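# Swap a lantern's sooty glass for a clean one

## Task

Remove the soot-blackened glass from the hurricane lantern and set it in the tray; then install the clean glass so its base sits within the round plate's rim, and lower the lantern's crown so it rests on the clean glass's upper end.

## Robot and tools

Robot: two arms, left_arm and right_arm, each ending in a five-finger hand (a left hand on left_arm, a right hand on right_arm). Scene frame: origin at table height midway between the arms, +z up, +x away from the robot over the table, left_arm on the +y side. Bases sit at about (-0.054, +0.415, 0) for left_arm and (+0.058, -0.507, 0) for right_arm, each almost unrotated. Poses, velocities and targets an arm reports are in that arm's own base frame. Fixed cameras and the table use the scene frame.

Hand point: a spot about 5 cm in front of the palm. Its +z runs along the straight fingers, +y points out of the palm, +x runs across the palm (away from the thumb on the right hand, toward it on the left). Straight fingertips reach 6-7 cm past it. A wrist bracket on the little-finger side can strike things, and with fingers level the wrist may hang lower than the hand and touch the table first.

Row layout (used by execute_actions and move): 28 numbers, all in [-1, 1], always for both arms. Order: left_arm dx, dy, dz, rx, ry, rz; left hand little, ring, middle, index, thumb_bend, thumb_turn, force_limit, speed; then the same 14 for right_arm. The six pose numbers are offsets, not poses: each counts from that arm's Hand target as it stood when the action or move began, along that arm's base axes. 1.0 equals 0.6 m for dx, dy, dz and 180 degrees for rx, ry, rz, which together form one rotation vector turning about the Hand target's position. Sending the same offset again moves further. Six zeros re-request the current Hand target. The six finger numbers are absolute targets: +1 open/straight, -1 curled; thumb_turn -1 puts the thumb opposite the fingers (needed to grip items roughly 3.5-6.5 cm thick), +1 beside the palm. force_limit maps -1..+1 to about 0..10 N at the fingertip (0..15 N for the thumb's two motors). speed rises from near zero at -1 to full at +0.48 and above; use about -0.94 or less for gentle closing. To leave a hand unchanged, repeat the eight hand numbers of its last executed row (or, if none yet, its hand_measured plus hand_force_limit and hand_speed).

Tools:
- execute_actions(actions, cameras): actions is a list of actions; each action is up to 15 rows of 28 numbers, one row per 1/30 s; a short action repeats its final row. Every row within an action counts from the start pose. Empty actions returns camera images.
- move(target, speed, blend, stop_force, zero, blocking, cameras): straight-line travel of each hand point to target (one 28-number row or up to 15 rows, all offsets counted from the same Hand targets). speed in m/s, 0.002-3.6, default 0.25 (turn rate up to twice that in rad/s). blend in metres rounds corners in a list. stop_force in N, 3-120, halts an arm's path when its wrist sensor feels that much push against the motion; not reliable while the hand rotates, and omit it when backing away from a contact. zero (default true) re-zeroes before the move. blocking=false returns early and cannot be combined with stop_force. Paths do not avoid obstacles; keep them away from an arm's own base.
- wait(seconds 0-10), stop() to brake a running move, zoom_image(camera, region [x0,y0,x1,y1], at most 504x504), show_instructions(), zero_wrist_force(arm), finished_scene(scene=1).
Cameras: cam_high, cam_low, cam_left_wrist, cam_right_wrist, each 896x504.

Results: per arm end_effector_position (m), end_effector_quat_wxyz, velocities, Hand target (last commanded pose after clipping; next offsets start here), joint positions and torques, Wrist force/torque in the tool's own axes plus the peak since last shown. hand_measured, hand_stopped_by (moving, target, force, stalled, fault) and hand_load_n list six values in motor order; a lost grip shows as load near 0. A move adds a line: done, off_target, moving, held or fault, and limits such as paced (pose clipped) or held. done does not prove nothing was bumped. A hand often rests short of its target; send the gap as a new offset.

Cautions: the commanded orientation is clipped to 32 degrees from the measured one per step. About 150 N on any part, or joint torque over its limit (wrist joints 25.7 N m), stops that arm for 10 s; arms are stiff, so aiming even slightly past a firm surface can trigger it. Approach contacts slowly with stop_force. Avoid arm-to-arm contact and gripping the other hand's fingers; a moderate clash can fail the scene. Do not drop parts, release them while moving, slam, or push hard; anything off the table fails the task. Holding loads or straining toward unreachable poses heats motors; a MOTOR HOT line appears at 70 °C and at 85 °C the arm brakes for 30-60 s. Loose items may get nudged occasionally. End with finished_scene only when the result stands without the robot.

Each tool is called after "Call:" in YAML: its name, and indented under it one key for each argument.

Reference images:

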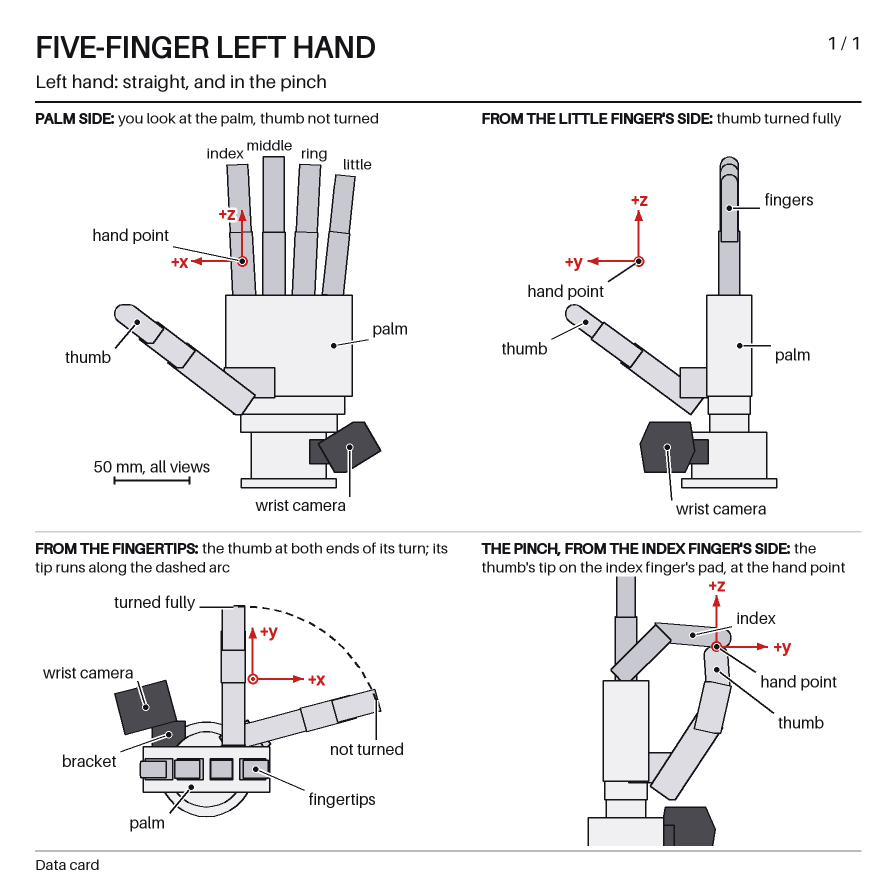

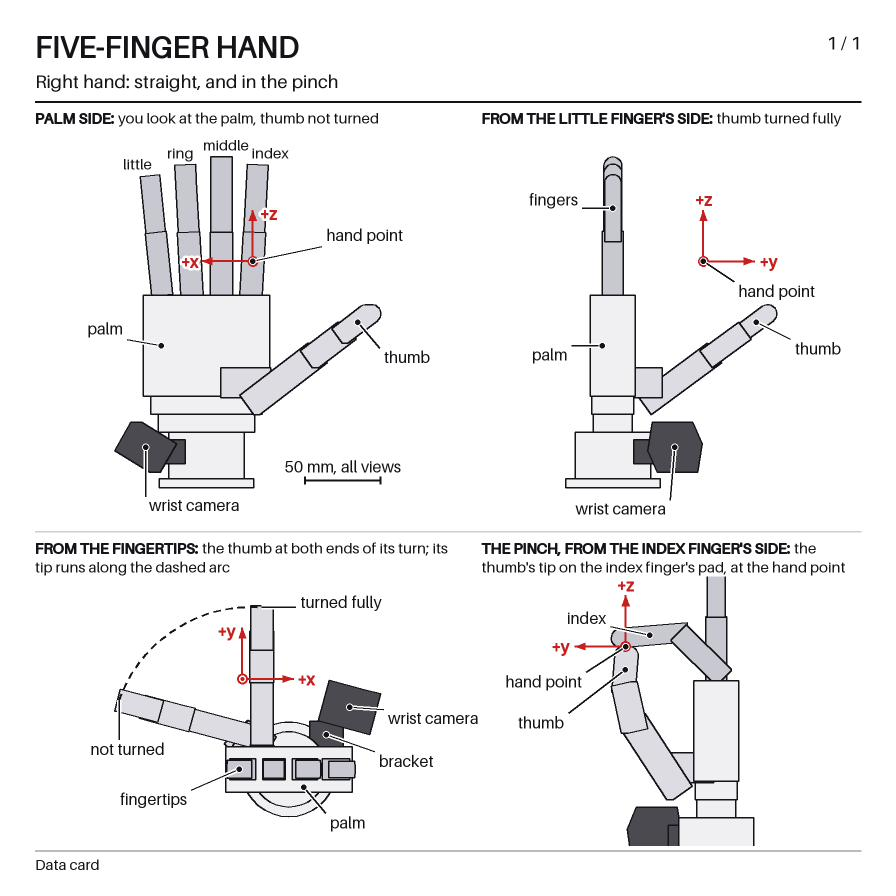

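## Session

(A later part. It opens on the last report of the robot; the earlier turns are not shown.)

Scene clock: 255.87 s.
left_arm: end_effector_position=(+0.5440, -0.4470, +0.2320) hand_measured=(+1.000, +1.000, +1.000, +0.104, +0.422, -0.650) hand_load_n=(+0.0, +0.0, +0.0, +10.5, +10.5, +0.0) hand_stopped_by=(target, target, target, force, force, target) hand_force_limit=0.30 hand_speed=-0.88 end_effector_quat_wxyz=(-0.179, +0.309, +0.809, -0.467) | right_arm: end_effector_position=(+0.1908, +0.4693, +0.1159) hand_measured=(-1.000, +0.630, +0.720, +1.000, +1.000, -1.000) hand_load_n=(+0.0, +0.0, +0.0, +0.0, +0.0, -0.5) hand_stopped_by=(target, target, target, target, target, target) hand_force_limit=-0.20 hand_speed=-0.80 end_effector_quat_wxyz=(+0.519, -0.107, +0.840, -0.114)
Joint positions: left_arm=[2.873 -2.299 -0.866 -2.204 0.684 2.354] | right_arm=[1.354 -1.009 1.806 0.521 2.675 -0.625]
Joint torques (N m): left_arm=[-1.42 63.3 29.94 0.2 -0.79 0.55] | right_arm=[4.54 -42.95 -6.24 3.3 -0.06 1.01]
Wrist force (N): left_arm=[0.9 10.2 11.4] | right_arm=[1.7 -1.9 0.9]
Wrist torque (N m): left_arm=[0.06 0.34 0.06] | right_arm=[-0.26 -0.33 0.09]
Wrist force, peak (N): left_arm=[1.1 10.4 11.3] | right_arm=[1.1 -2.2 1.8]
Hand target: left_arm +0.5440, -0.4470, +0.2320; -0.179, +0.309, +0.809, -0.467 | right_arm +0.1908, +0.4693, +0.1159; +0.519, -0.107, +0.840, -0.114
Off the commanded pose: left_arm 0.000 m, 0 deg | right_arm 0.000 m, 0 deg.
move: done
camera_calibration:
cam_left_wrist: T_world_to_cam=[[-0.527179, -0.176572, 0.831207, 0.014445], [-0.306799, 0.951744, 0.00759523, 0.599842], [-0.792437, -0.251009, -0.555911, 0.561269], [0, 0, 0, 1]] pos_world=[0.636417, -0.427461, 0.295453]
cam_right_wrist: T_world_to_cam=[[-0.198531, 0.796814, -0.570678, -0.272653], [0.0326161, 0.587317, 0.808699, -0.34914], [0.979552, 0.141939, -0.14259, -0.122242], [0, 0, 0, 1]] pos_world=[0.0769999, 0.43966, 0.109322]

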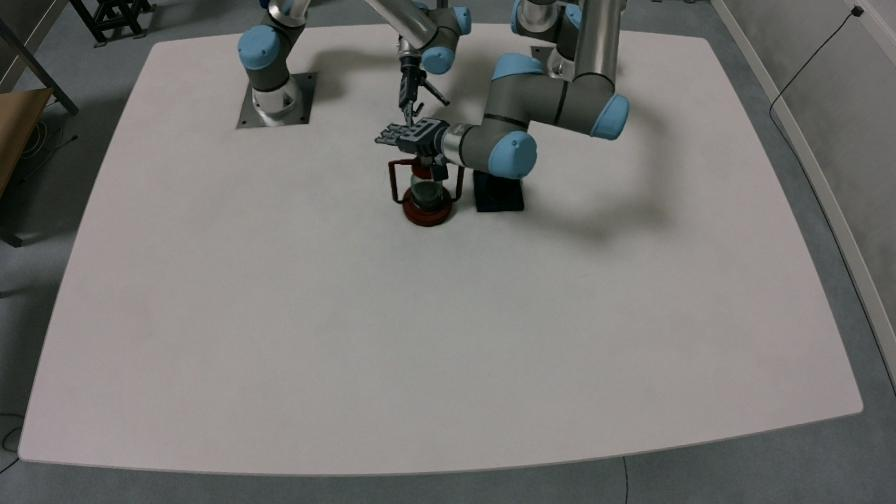

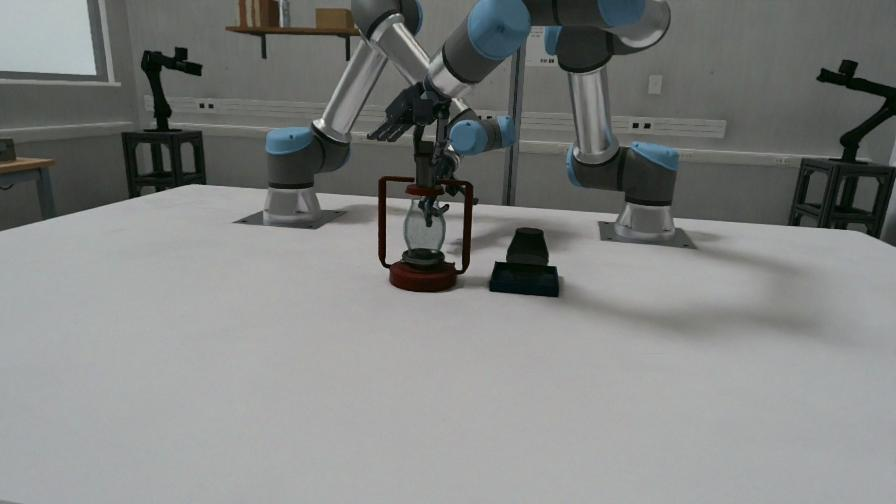

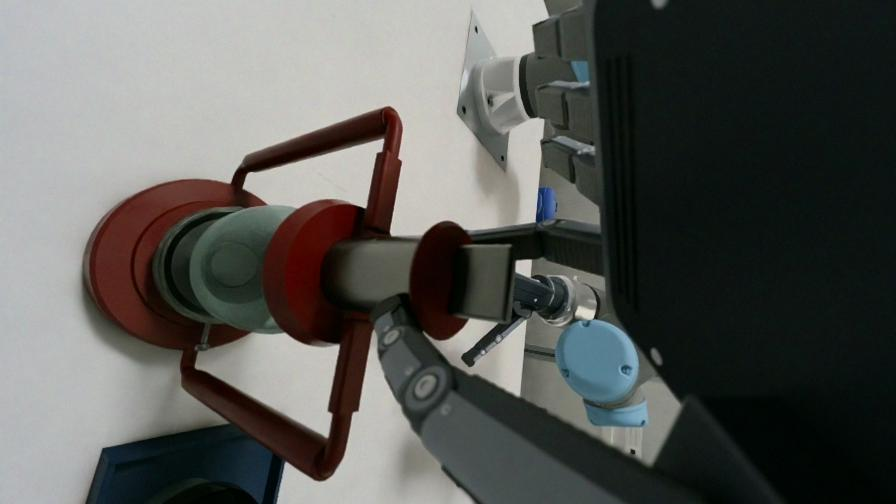

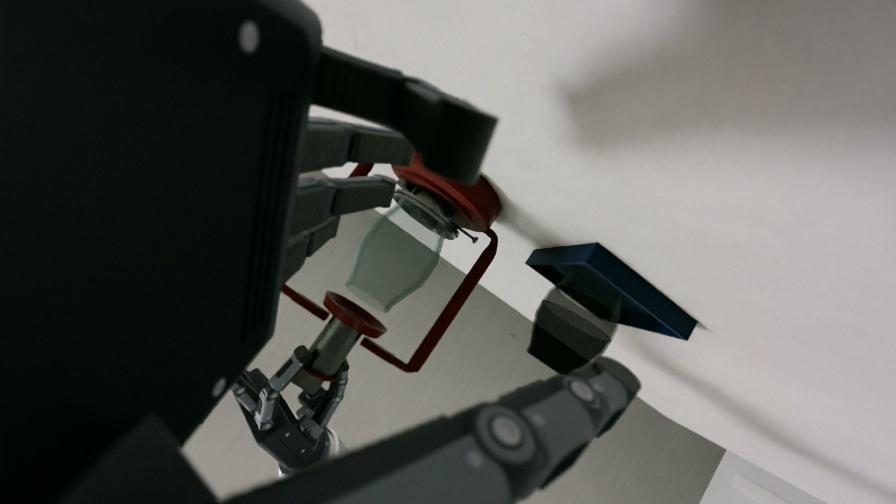

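Call:
move:
  target: [0,0,-0.03,0,0,0,1,1,1,-0.3,-0.2,-0.65,0.3,-0.88,0,0,0,0,0,0,-1,0.63,0.72,1,1,-1,-0.2,-0.8]
  speed: 0.03
  stop_force: 8
  cameras: ["all"]

Call:
zoom_image:
  camera: "cam_right_wrist"
  region: [270, 140, 520, 400]

Call:
zoom_image:
  camera: "cam_low"
  region: [370, 180, 470, 300]

Scene clock: 258.03 s.
left_arm: end_effector_position=(+0.5440, -0.4470, +0.2140) hand_measured=(+1.000, +1.000, +1.000, +0.104, +0.422, -0.650) hand_load_n=(+0.0, +0.0, +0.0, +10.5, +10.0, +0.0) hand_stopped_by=(target, target, target, force, force, target) hand_force_limit=0.30 hand_speed=-0.88 end_effector_quat_wxyz=(-0.179, +0.309, +0.809, -0.467) | right_arm: end_effector_position=(+0.1908, +0.4693, +0.1159) hand_measured=(-1.000, +0.630, +0.720, +1.000, +1.000, -1.000) hand_load_n=(+0.0, +0.0, +0.0, +0.0, -0.5, -0.5) hand_stopped_by=(target, target, target, target, target, target) hand_force_limit=-0.20 hand_speed=-0.80 end_effector_quat_wxyz=(+0.519, -0.107, +0.840, -0.114)
Joint positions: left_arm=[2.873 -2.302 -0.908 -2.16 0.684 2.354] | right_arm=[1.354 -1.009 1.806 0.521 2.675 -0.625]
Joint torques (N m): left_arm=[-1.89 65.98 38.14 -0.13 -2.73 -1.71] | right_arm=[5.48 -43.66 -6.73 1.04 -0.08 -1.59]
Wrist force (N): left_arm=[0.0 6.5 8.3] | right_arm=[1.3 -2.1 1.2]
Wrist torque (N m): left_arm=[0.03 0.32 0.05] | right_arm=[-0.30 -0.27 0.02]
Wrist force, peak (N): left_arm=[0.9 10.3 11.3] | right_arm=[1.8 -2.3 1.1]
Hand target: left_arm +0.5440, -0.4470, +0.2140; -0.179, +0.309, +0.809, -0.467 | right_arm +0.1908, +0.4693, +0.1159; +0.519, -0.107, +0.840, -0.114
Off the commanded pose: left_arm 0.000 m, 0 deg | right_arm 0.000 m, 0 deg.
move: done
camera_calibration:
cam_left_wrist: T_world_to_cam=[[-0.527179, -0.176572, 0.831207, 0.0294067], [-0.306799, 0.951744, 0.00759523, 0.599978], [-0.792437, -0.251009, -0.555911, 0.551263], [0, 0, 0, 1]] pos_world=[0.636417, -0.427461, 0.277453]
cam_right_wrist: T_world_to_cam=[[-0.198449, 0.796917, -0.570563, -0.272658], [0.0327039, 0.587201, 0.808781, -0.349042], [0.979566, 0.141842, -0.142591, -0.122088], [0, 0, 0, 1]] pos_world=[0.0768993, 0.439561, 0.109321]

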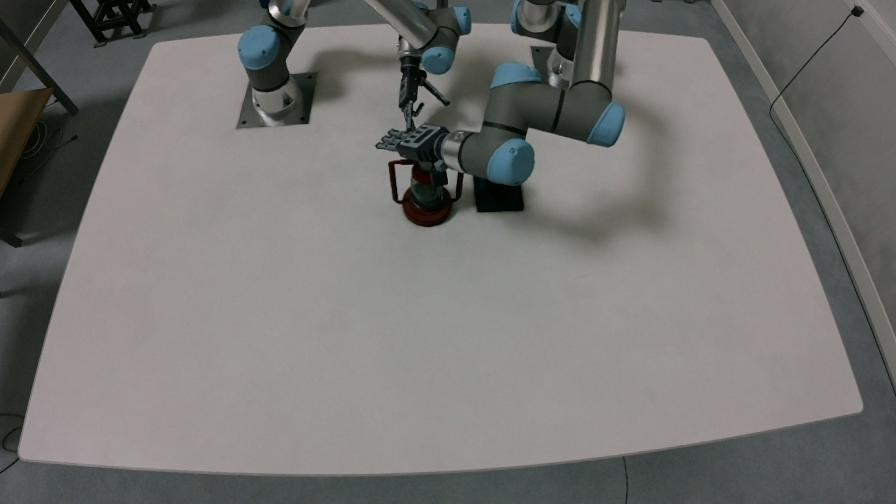

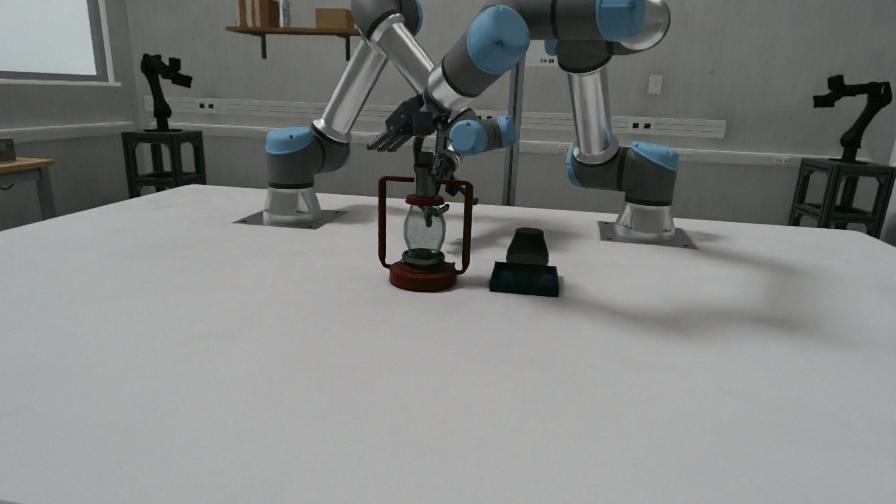

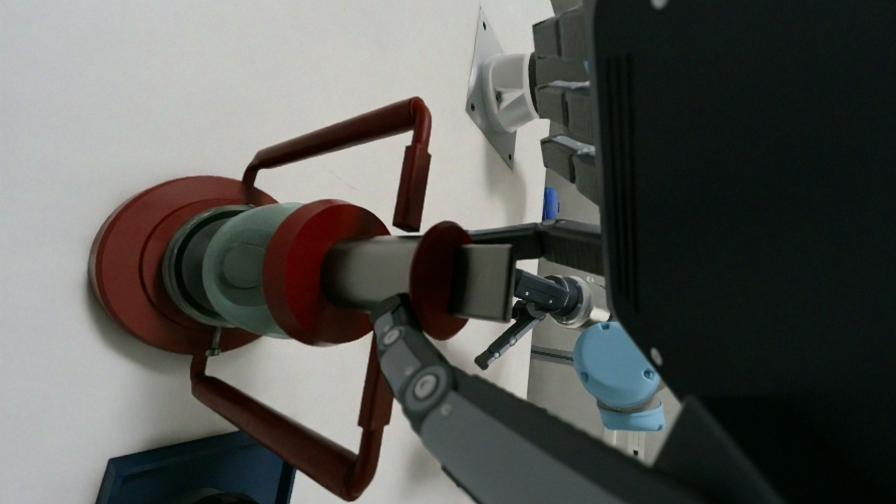

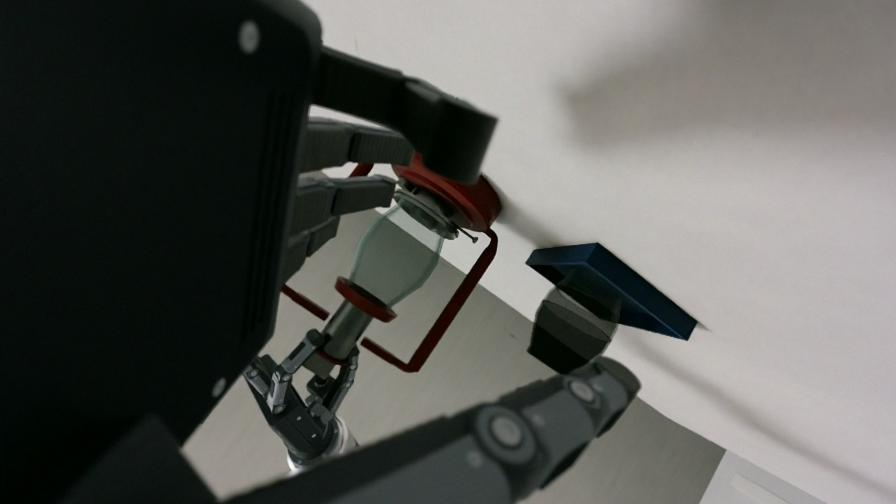

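Scaled by 1.938 from the camera's 896x504 image, which has a finer 1280x720 frame.

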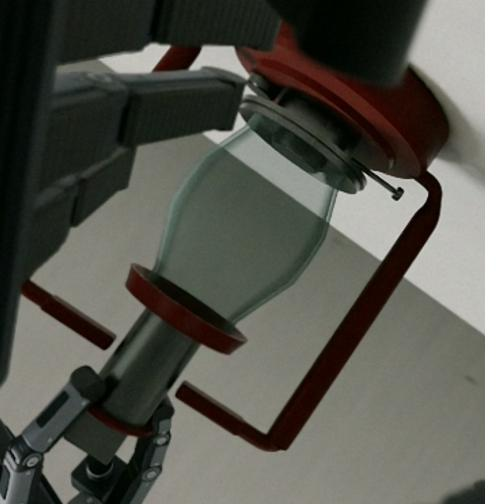

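Scaled by 4.200 from the camera's 896x504 image, which has a finer 1280x720 frame.

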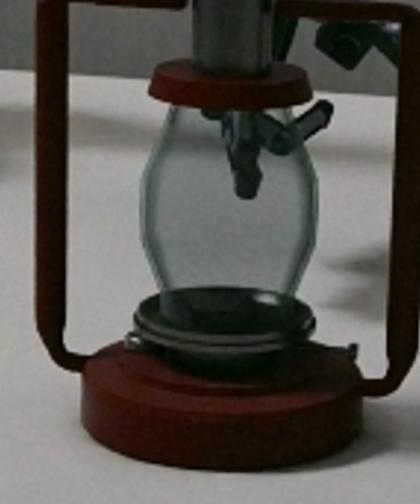

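Call:
move:
  target: [0,0,-0.02,0,0,0,1,1,1,-0.3,-0.2,-0.65,0.3,-0.88,0,0,0,0,0,0,-1,0.63,0.72,1,1,-1,-0.2,-0.8]
  speed: 0.015
  stop_force: 5
  cameras: ["cam_low","cam_left_wrist","cam_right_wrist"]

Call:
zoom_image:
  camera: "cam_right_wrist"
  region: [270, 140, 520, 400]

Call:
zoom_image:
  camera: "cam_low"
  region: [370, 180, 470, 300]

Scene clock: 259.27 s.
left_arm: end_effector_position=(+0.5440, -0.4470, +0.2109) hand_measured=(+1.000, +1.000, +1.000, +0.104, +0.422, -0.650) hand_load_n=(+0.0, +0.0, +0.0, +10.5, +10.0, +0.0) hand_stopped_by=(target, target, target, force, force, target) hand_force_limit=0.30 hand_speed=-0.88 end_effector_quat_wxyz=(-0.179, +0.309, +0.809, -0.467) | right_arm: end_effector_position=(+0.1908, +0.4693, +0.1159) hand_measured=(-1.000, +0.630, +0.720, +1.000, +1.000, -1.000) hand_load_n=(+0.0, +0.0, +0.0, +0.0, +0.0, +0.0) hand_stopped_by=(target, target, target, target, target, target) hand_force_limit=-0.20 hand_speed=-0.80 end_effector_quat_wxyz=(+0.519, -0.107, +0.840, -0.114)
Joint positions: left_arm=[2.873 -2.302 -0.915 -2.152 0.684 2.354] | right_arm=[1.354 -1.009 1.806 0.521 2.675 -0.625]
Joint torques (N m): left_arm=[-1.23 58.34 36.53 1.03 0.27 -0.58] | right_arm=[6.04 -43.4 -7.19 1.05 -0.09 -2.41]
Wrist force (N): left_arm=[0.6 2.1 5.1] | right_arm=[1.6 -1.9 1.2]
Wrist torque (N m): left_arm=[-0.03 0.29 0.09] | right_arm=[-0.27 -0.31 0.04]
Wrist force, peak (N): left_arm=[0.2 6.6 8.4] | right_arm=[1.7 -2.2 1.3]
Hand target: left_arm +0.5440, -0.4470, +0.2109; -0.179, +0.309, +0.809, -0.467 (not the last commanded pose) | right_arm +0.1908, +0.4693, +0.1159; +0.519, -0.107, +0.840, -0.114
Off the commanded pose: left_arm 0.009 m, 0 deg | right_arm 0.000 m, 0 deg.
move: contact (left_arm)
camera_calibration:
cam_left_wrist: T_world_to_cam=[[-0.52719, -0.176488, 0.831218, 0.0320234], [-0.306831, 0.951735, 0.00747319, 0.600052], [-0.792418, -0.251103, -0.555897, 0.549483], [0, 0, 0, 1]] pos_world=[0.636417, -0.427461, 0.274353]
cam_right_wrist: T_world_to_cam=[[-0.19845, 0.796884, -0.570608, -0.272639], [0.032693, 0.587245, 0.808748, -0.349057], [0.979566, 0.141841, -0.142591, -0.122088], [0, 0, 0, 1]] pos_world=[0.0768994, 0.439561, 0.109321]
Images, in order (width x height): cam_low 896x504, cam_left_wrist 896x504, cam_right_wrist 896x504.

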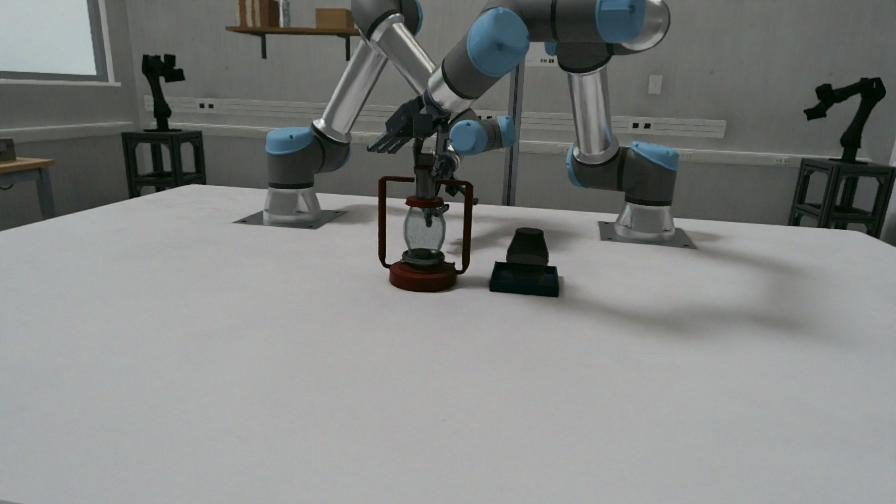

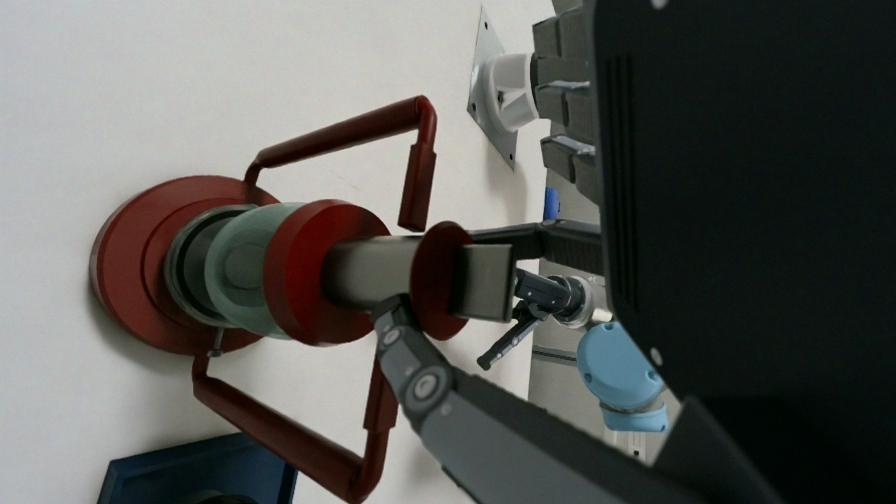

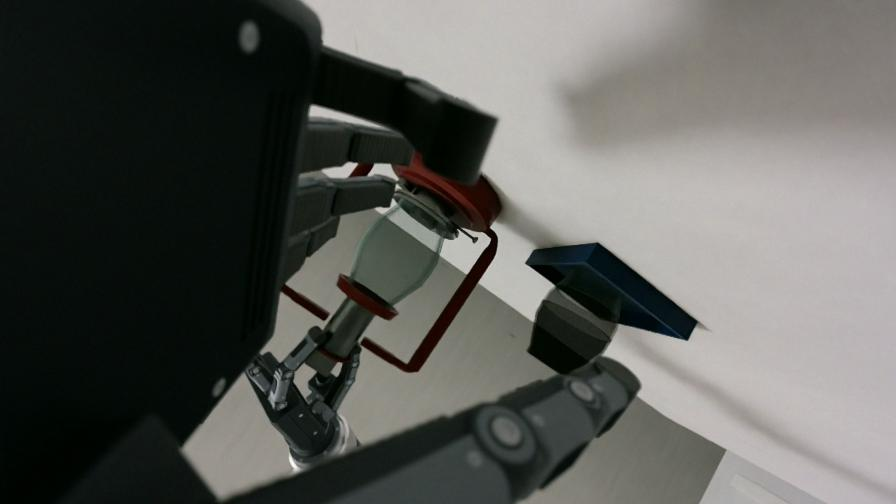

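Scaled by 1.938 from the camera's 896x504 image, which has a finer 1280x720 frame.

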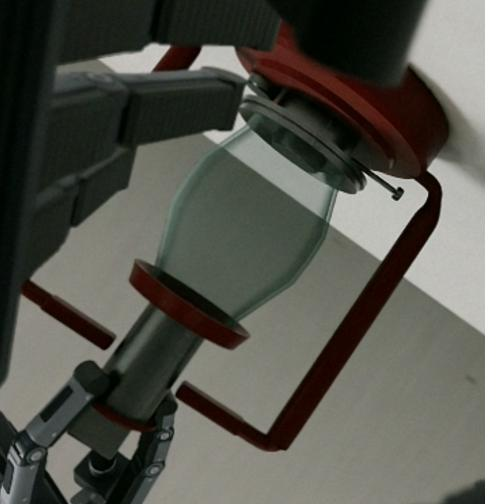

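Scaled by 4.200 from the camera's 896x504 image, which has a finer 1280x720 frame.

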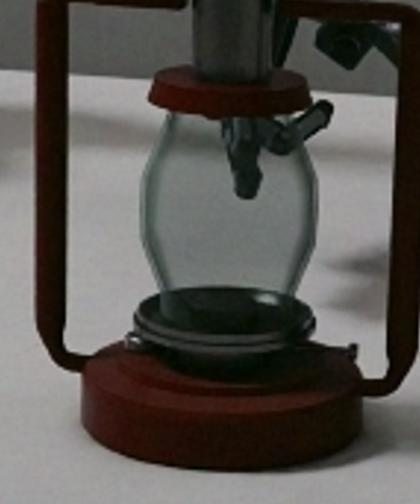

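Call:
zoom_image:
  camera: "cam_right_wrist"
  region: [320, 250, 420, 350]

Call:
zoom_image:
  camera: "cam_low"
  region: [395, 190, 455, 230]

Call:
zoom_image:
  camera: "cam_low"
  region: [385, 230, 465, 290]

Scaled by 5.040 from the camera's 896x504 image, which has a finer 1280x720 frame.

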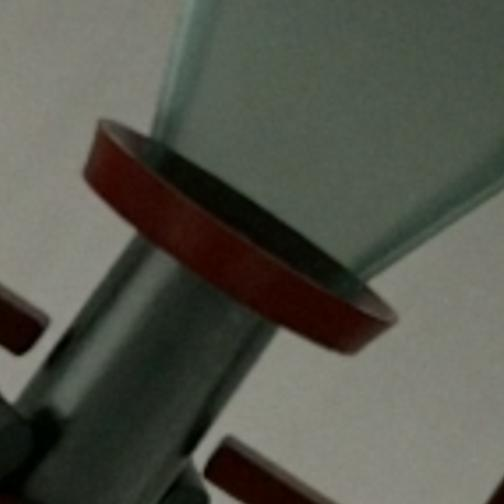

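Scaled by 8.400 from the camera's 896x504 image, which has a finer 1280x720 frame.

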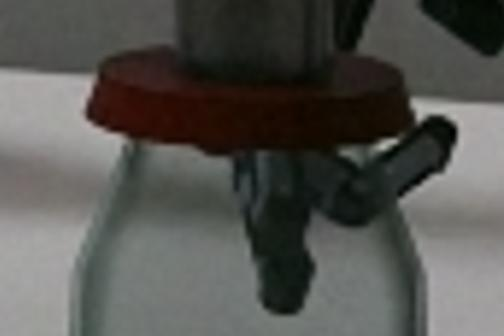

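Scaled by 6.300 from the camera's 896x504 image, which has a finer 1280x720 frame.

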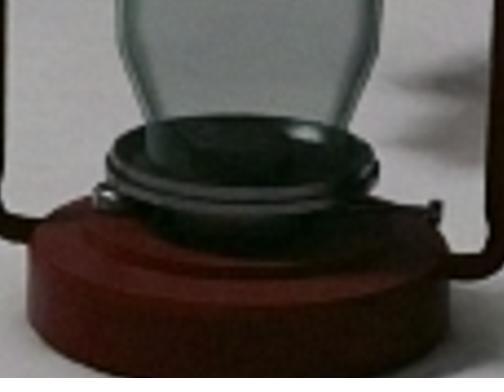

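Call:
move:
  target: [0,0,-0.01,0,0,0,1,1,1,-0.3,-0.2,-0.65,0.3,-0.88,0,0,0,0,0,0,-1,0.63,0.72,1,1,-1,-0.2,-0.8]
  speed: 0.01
  stop_force: 5
  cameras: ["cam_low","cam_left_wrist","cam_right_wrist"]

Call:
zoom_image:
  camera: "cam_right_wrist"
  region: [320, 250, 420, 350]

Call:
zoom_image:
  camera: "cam_low"
  region: [370, 180, 470, 300]

Scene clock: 261.73 s.
left_arm: end_effector_position=(+0.5441, -0.4470, +0.2106) hand_measured=(+1.000, +1.000, +1.000, +0.104, +0.422, -0.650) hand_load_n=(+0.0, +0.0, +0.0, +10.5, +9.0, +0.5) hand_stopped_by=(target, target, target, force, force, target) hand_force_limit=0.30 hand_speed=-0.88 end_effector_quat_wxyz=(-0.179, +0.310, +0.809, -0.467) | right_arm: end_effector_position=(+0.1908, +0.4693, +0.1159) hand_measured=(-1.000, +0.630, +0.720, +1.000, +1.000, -1.000) hand_load_n=(+0.0, +0.0, +0.0, +0.0, +0.0, +0.0) hand_stopped_by=(target, target, target, target, target, target) hand_force_limit=-0.20 hand_speed=-0.80 end_effector_quat_wxyz=(+0.519, -0.107, +0.840, -0.114)
Joint positions: left_arm=[2.873 -2.302 -0.915 -2.151 0.684 2.354] | right_arm=[1.354 -1.009 1.806 0.521 2.675 -0.625]
Joint torques (N m): left_arm=[0.44 53.79 34.96 0.33 0 0.23] | right_arm=[6.1 -42.3 -7.8 0.95 0.04 -2.41]
Wrist force (N): left_arm=[1.7 -2.7 2.2] | right_arm=[1.6 -2.0 0.9]
Wrist torque (N m): left_arm=[-0.09 0.34 0.10] | right_arm=[-0.28 -0.31 0.04]
Wrist force, peak (N): left_arm=[2.8 -8.8 -2.1] | right_arm=[1.4 -2.4 1.2]
Hand target: left_arm +0.5441, -0.4470, +0.2106; -0.179, +0.310, +0.809, -0.467 (not the last commanded pose) | right_arm +0.1908, +0.4693, +0.1159; +0.519, -0.107, +0.840, -0.114
Off the commanded pose: left_arm 0.006 m, 0 deg | right_arm 0.000 m, 0 deg.
move: contact (left_arm)
camera_calibration:
cam_left_wrist: T_world_to_cam=[[-0.527522, -0.176416, 0.831022, 0.0325388], [-0.306793, 0.951748, 0.00729715, 0.600113], [-0.792211, -0.251102, -0.556191, 0.5494], [0, 0, 0, 1]] pos_world=[0.636516, -0.427461, 0.274152]
cam_right_wrist: T_world_to_cam=[[-0.19845, 0.796884, -0.570608, -0.272639], [0.032693, 0.587245, 0.808748, -0.349057], [0.979566, 0.141841, -0.142591, -0.122088], [0, 0, 0, 1]] pos_world=[0.0768994, 0.439561, 0.109321]
Images, in order (width x height): cam_low 896x504, cam_left_wrist 896x504, cam_right_wrist 896x504.

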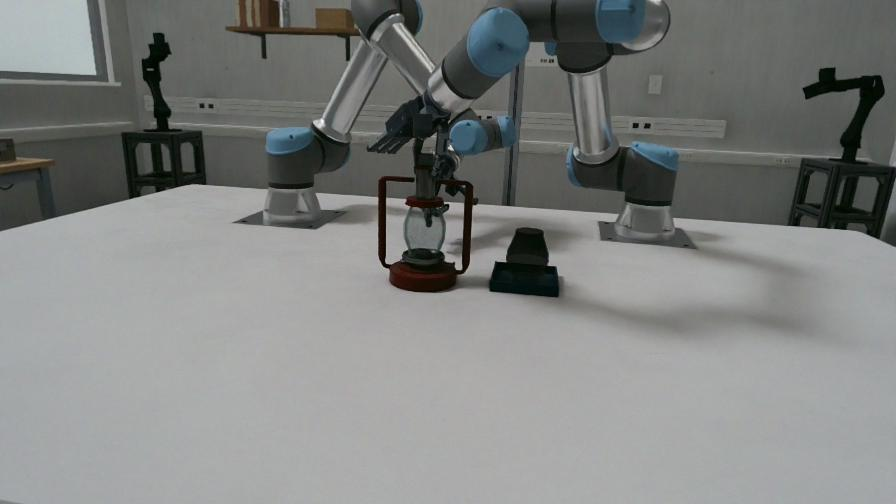

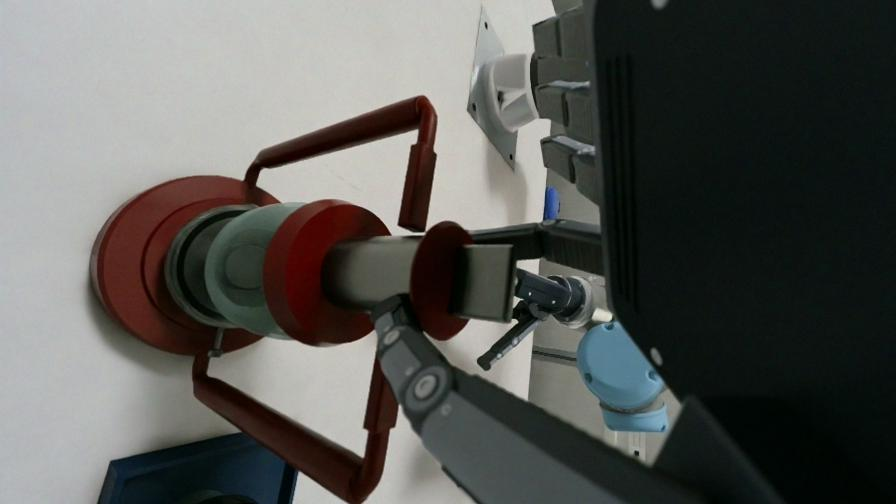

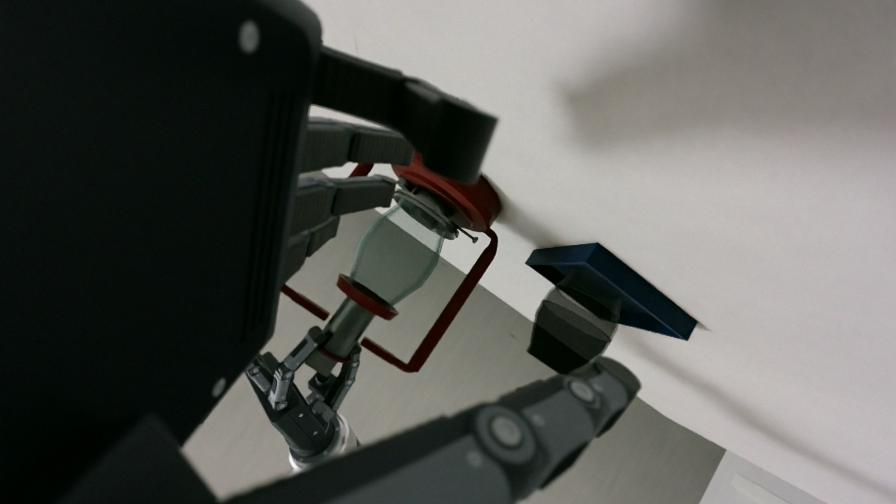

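Scaled by 5.040 from the camera's 896x504 image, which has a finer 1280x720 frame.

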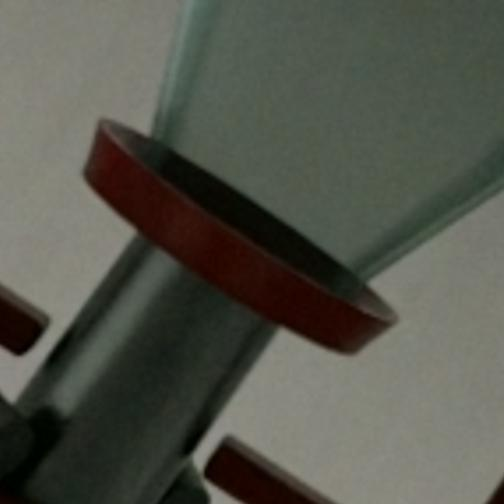

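Scaled by 4.200 from the camera's 896x504 image, which has a finer 1280x720 frame.

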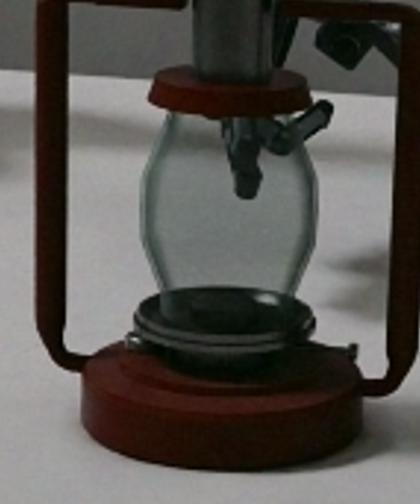

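Call:
zoom_image:
  camera: "cam_low"
  region: [475, 210, 575, 310]

Scaled by 5.040 from the camera's 896x504 image, which has a finer 1280x720 frame.

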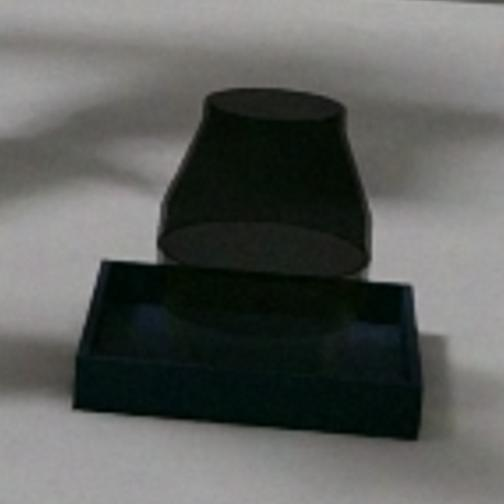

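Call:
zoom_image:
  camera: "cam_right_wrist"
  region: [510, 230, 710, 390]

Call:
zoom_image:
  camera: "cam_right_wrist"
  region: [340, 170, 500, 310]

Scaled by 2.520 from the camera's 896x504 image, which has a finer 1280x720 frame.

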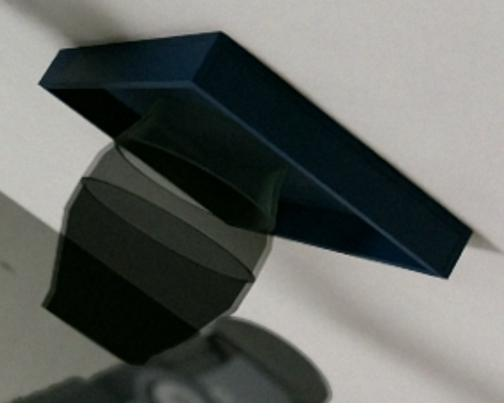

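Scaled by 3.150 from the camera's 896x504 image, which has a finer 1280x720 frame.

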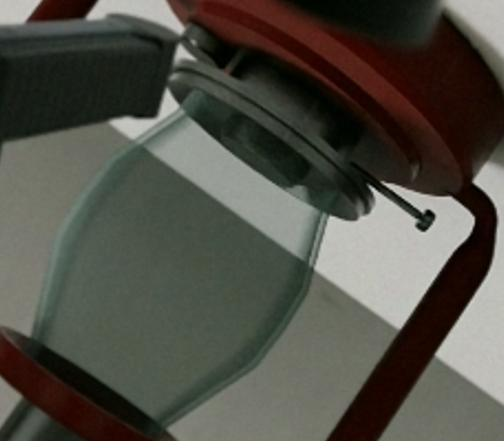

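Call:
execute_actions:
  actions:
    - [[0,0,0,0,0,0,1,1,1,0.5,0.85,-0.65,0.3,-0.7,0,0,0,0,0,0,-1,0.63,0.72,1,1,-1,-0.2,-0.8]]
    - [[0,0,0,0,0,0,1,1,1,0.5,0.85,-0.65,0.3,-0.7,0,0,0,0,0,0,-1,0.63,0.72,1,1,-1,-0.2,-0.8]]
    - [[0,0,0,0,0,0,1,1,1,0.5,0.85,-0.65,0.3,-0.7,0,0,0,0,0,0,-1,0.63,0.72,1,1,-1,-0.2,-0.8]]
  cameras: ["cam_low","cam_left_wrist","cam_right_wrist"]

Call:
zoom_image:
  camera: "cam_right_wrist"
  region: [230, 240, 430, 460]

Call:
zoom_image:
  camera: "cam_low"
  region: [370, 180, 470, 300]

Scene clock: 265.80 s.
left_arm: end_effector_position=(+0.5441, -0.4470, +0.2107) hand_measured=(+1.000, +1.000, +1.000, +0.500, +0.850, -0.650) hand_load_n=(+0.0, +0.0, +0.0, +0.0, +0.0, +0.0) hand_stopped_by=(target, target, target, target, target, target) hand_force_limit=0.30 hand_speed=-0.70 end_effector_quat_wxyz=(-0.179, +0.310, +0.809, -0.467) | right_arm: end_effector_position=(+0.1908, +0.4693, +0.1159) hand_measured=(-1.000, +0.630, +0.720, +1.000, +1.000, -1.000) hand_load_n=(+0.5, +0.0, +0.0, +0.0, +0.0, +0.0) hand_stopped_by=(target, target, target, target, target, target) hand_force_limit=-0.20 hand_speed=-0.80 end_effector_quat_wxyz=(+0.519, -0.107, +0.840, -0.114)
Joint positions: left_arm=[2.873 -2.302 -0.915 -2.151 0.684 2.354] | right_arm=[1.354 -1.009 1.806 0.521 2.675 -0.625]
Joint torques (N m): left_arm=[0.5 54.47 21.65 0.61 -0.57 0.28] | right_arm=[5.33 -41.2 -9.14 0.98 0.15 -2.41]
Wrist force (N): left_arm=[-1.4 -0.4 -0.7] | right_arm=[1.4 -2.1 1.1]
Wrist torque (N m): left_arm=[0.04 0.32 0.06] | right_arm=[-0.31 -0.28 0.02]
Wrist force, peak (N): left_arm=[1.8 -2.7 2.3] | right_arm=[1.8 -2.2 1.1]
Hand target: left_arm +0.5441, -0.4470, +0.2106; -0.179, +0.310, +0.809, -0.467 | right_arm +0.1908, +0.4693, +0.1159; +0.519, -0.107, +0.840, -0.114
Off the commanded pose: left_arm 0.000 m, 0 deg | right_arm 0.000 m, 0 deg.
camera_calibration:
cam_left_wrist: T_world_to_cam=[[-0.527522, -0.176416, 0.831022, 0.0325388], [-0.306793, 0.951748, 0.00729715, 0.600113], [-0.792211, -0.251102, -0.556191, 0.5494], [0, 0, 0, 1]] pos_world=[0.636516, -0.427461, 0.274152]
cam_right_wrist: T_world_to_cam=[[-0.19845, 0.796884, -0.570608, -0.272639], [0.032693, 0.587245, 0.808748, -0.349057], [0.979566, 0.141841, -0.142591, -0.122088], [0, 0, 0, 1]] pos_world=[0.0768994, 0.439561, 0.109321]
Images, in order (width x height): cam_low 896x504, cam_left_wrist 896x504, cam_right_wrist 896x504.

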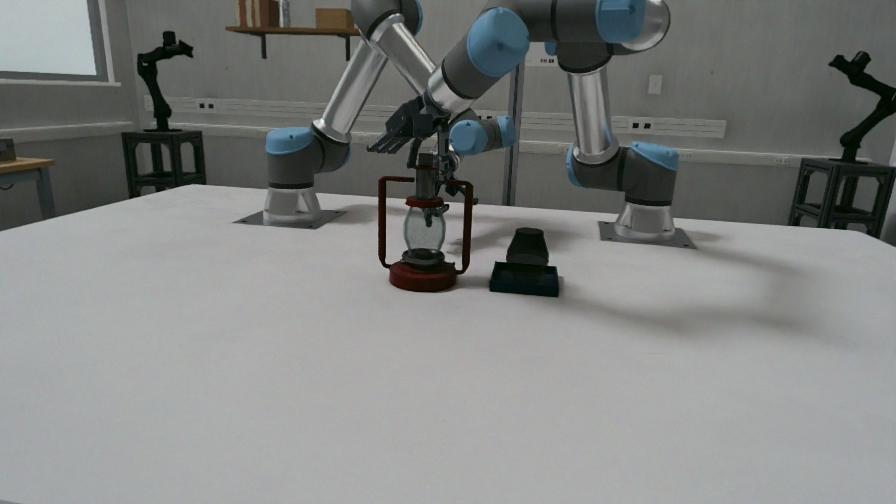

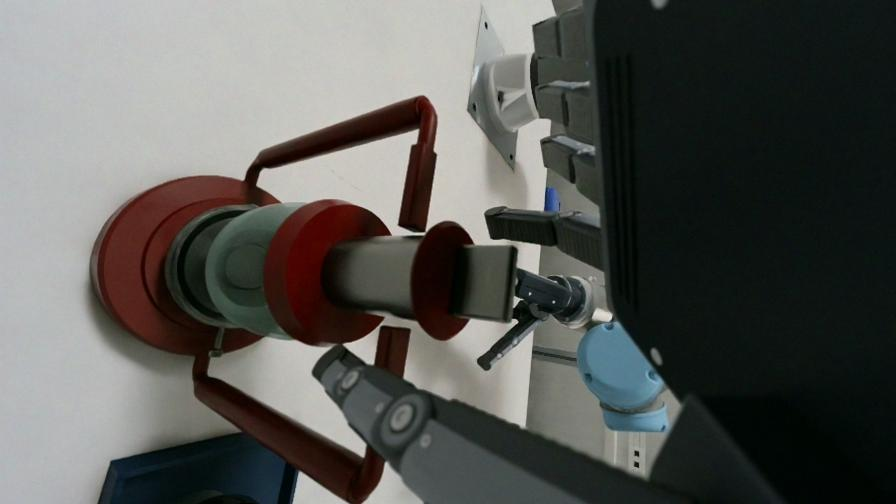

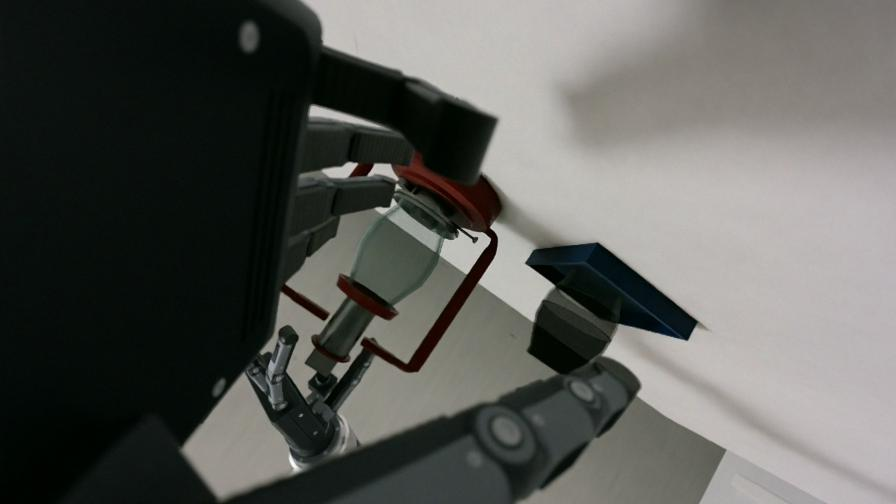

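Scaled by 2.291 from the camera's 896x504 image, which has a finer 1280x720 frame.

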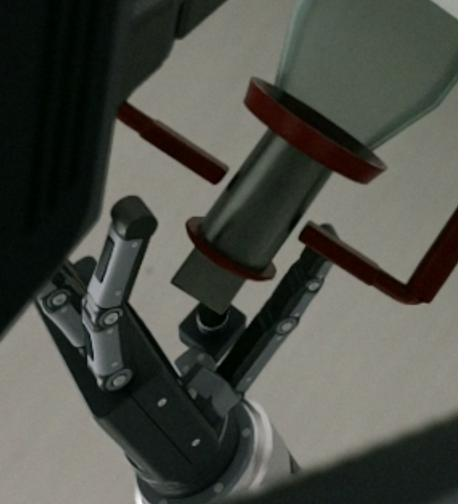

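Scaled by 4.200 from the camera's 896x504 image, which has a finer 1280x720 frame.

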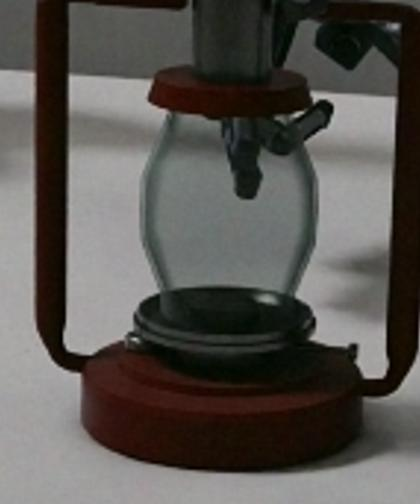

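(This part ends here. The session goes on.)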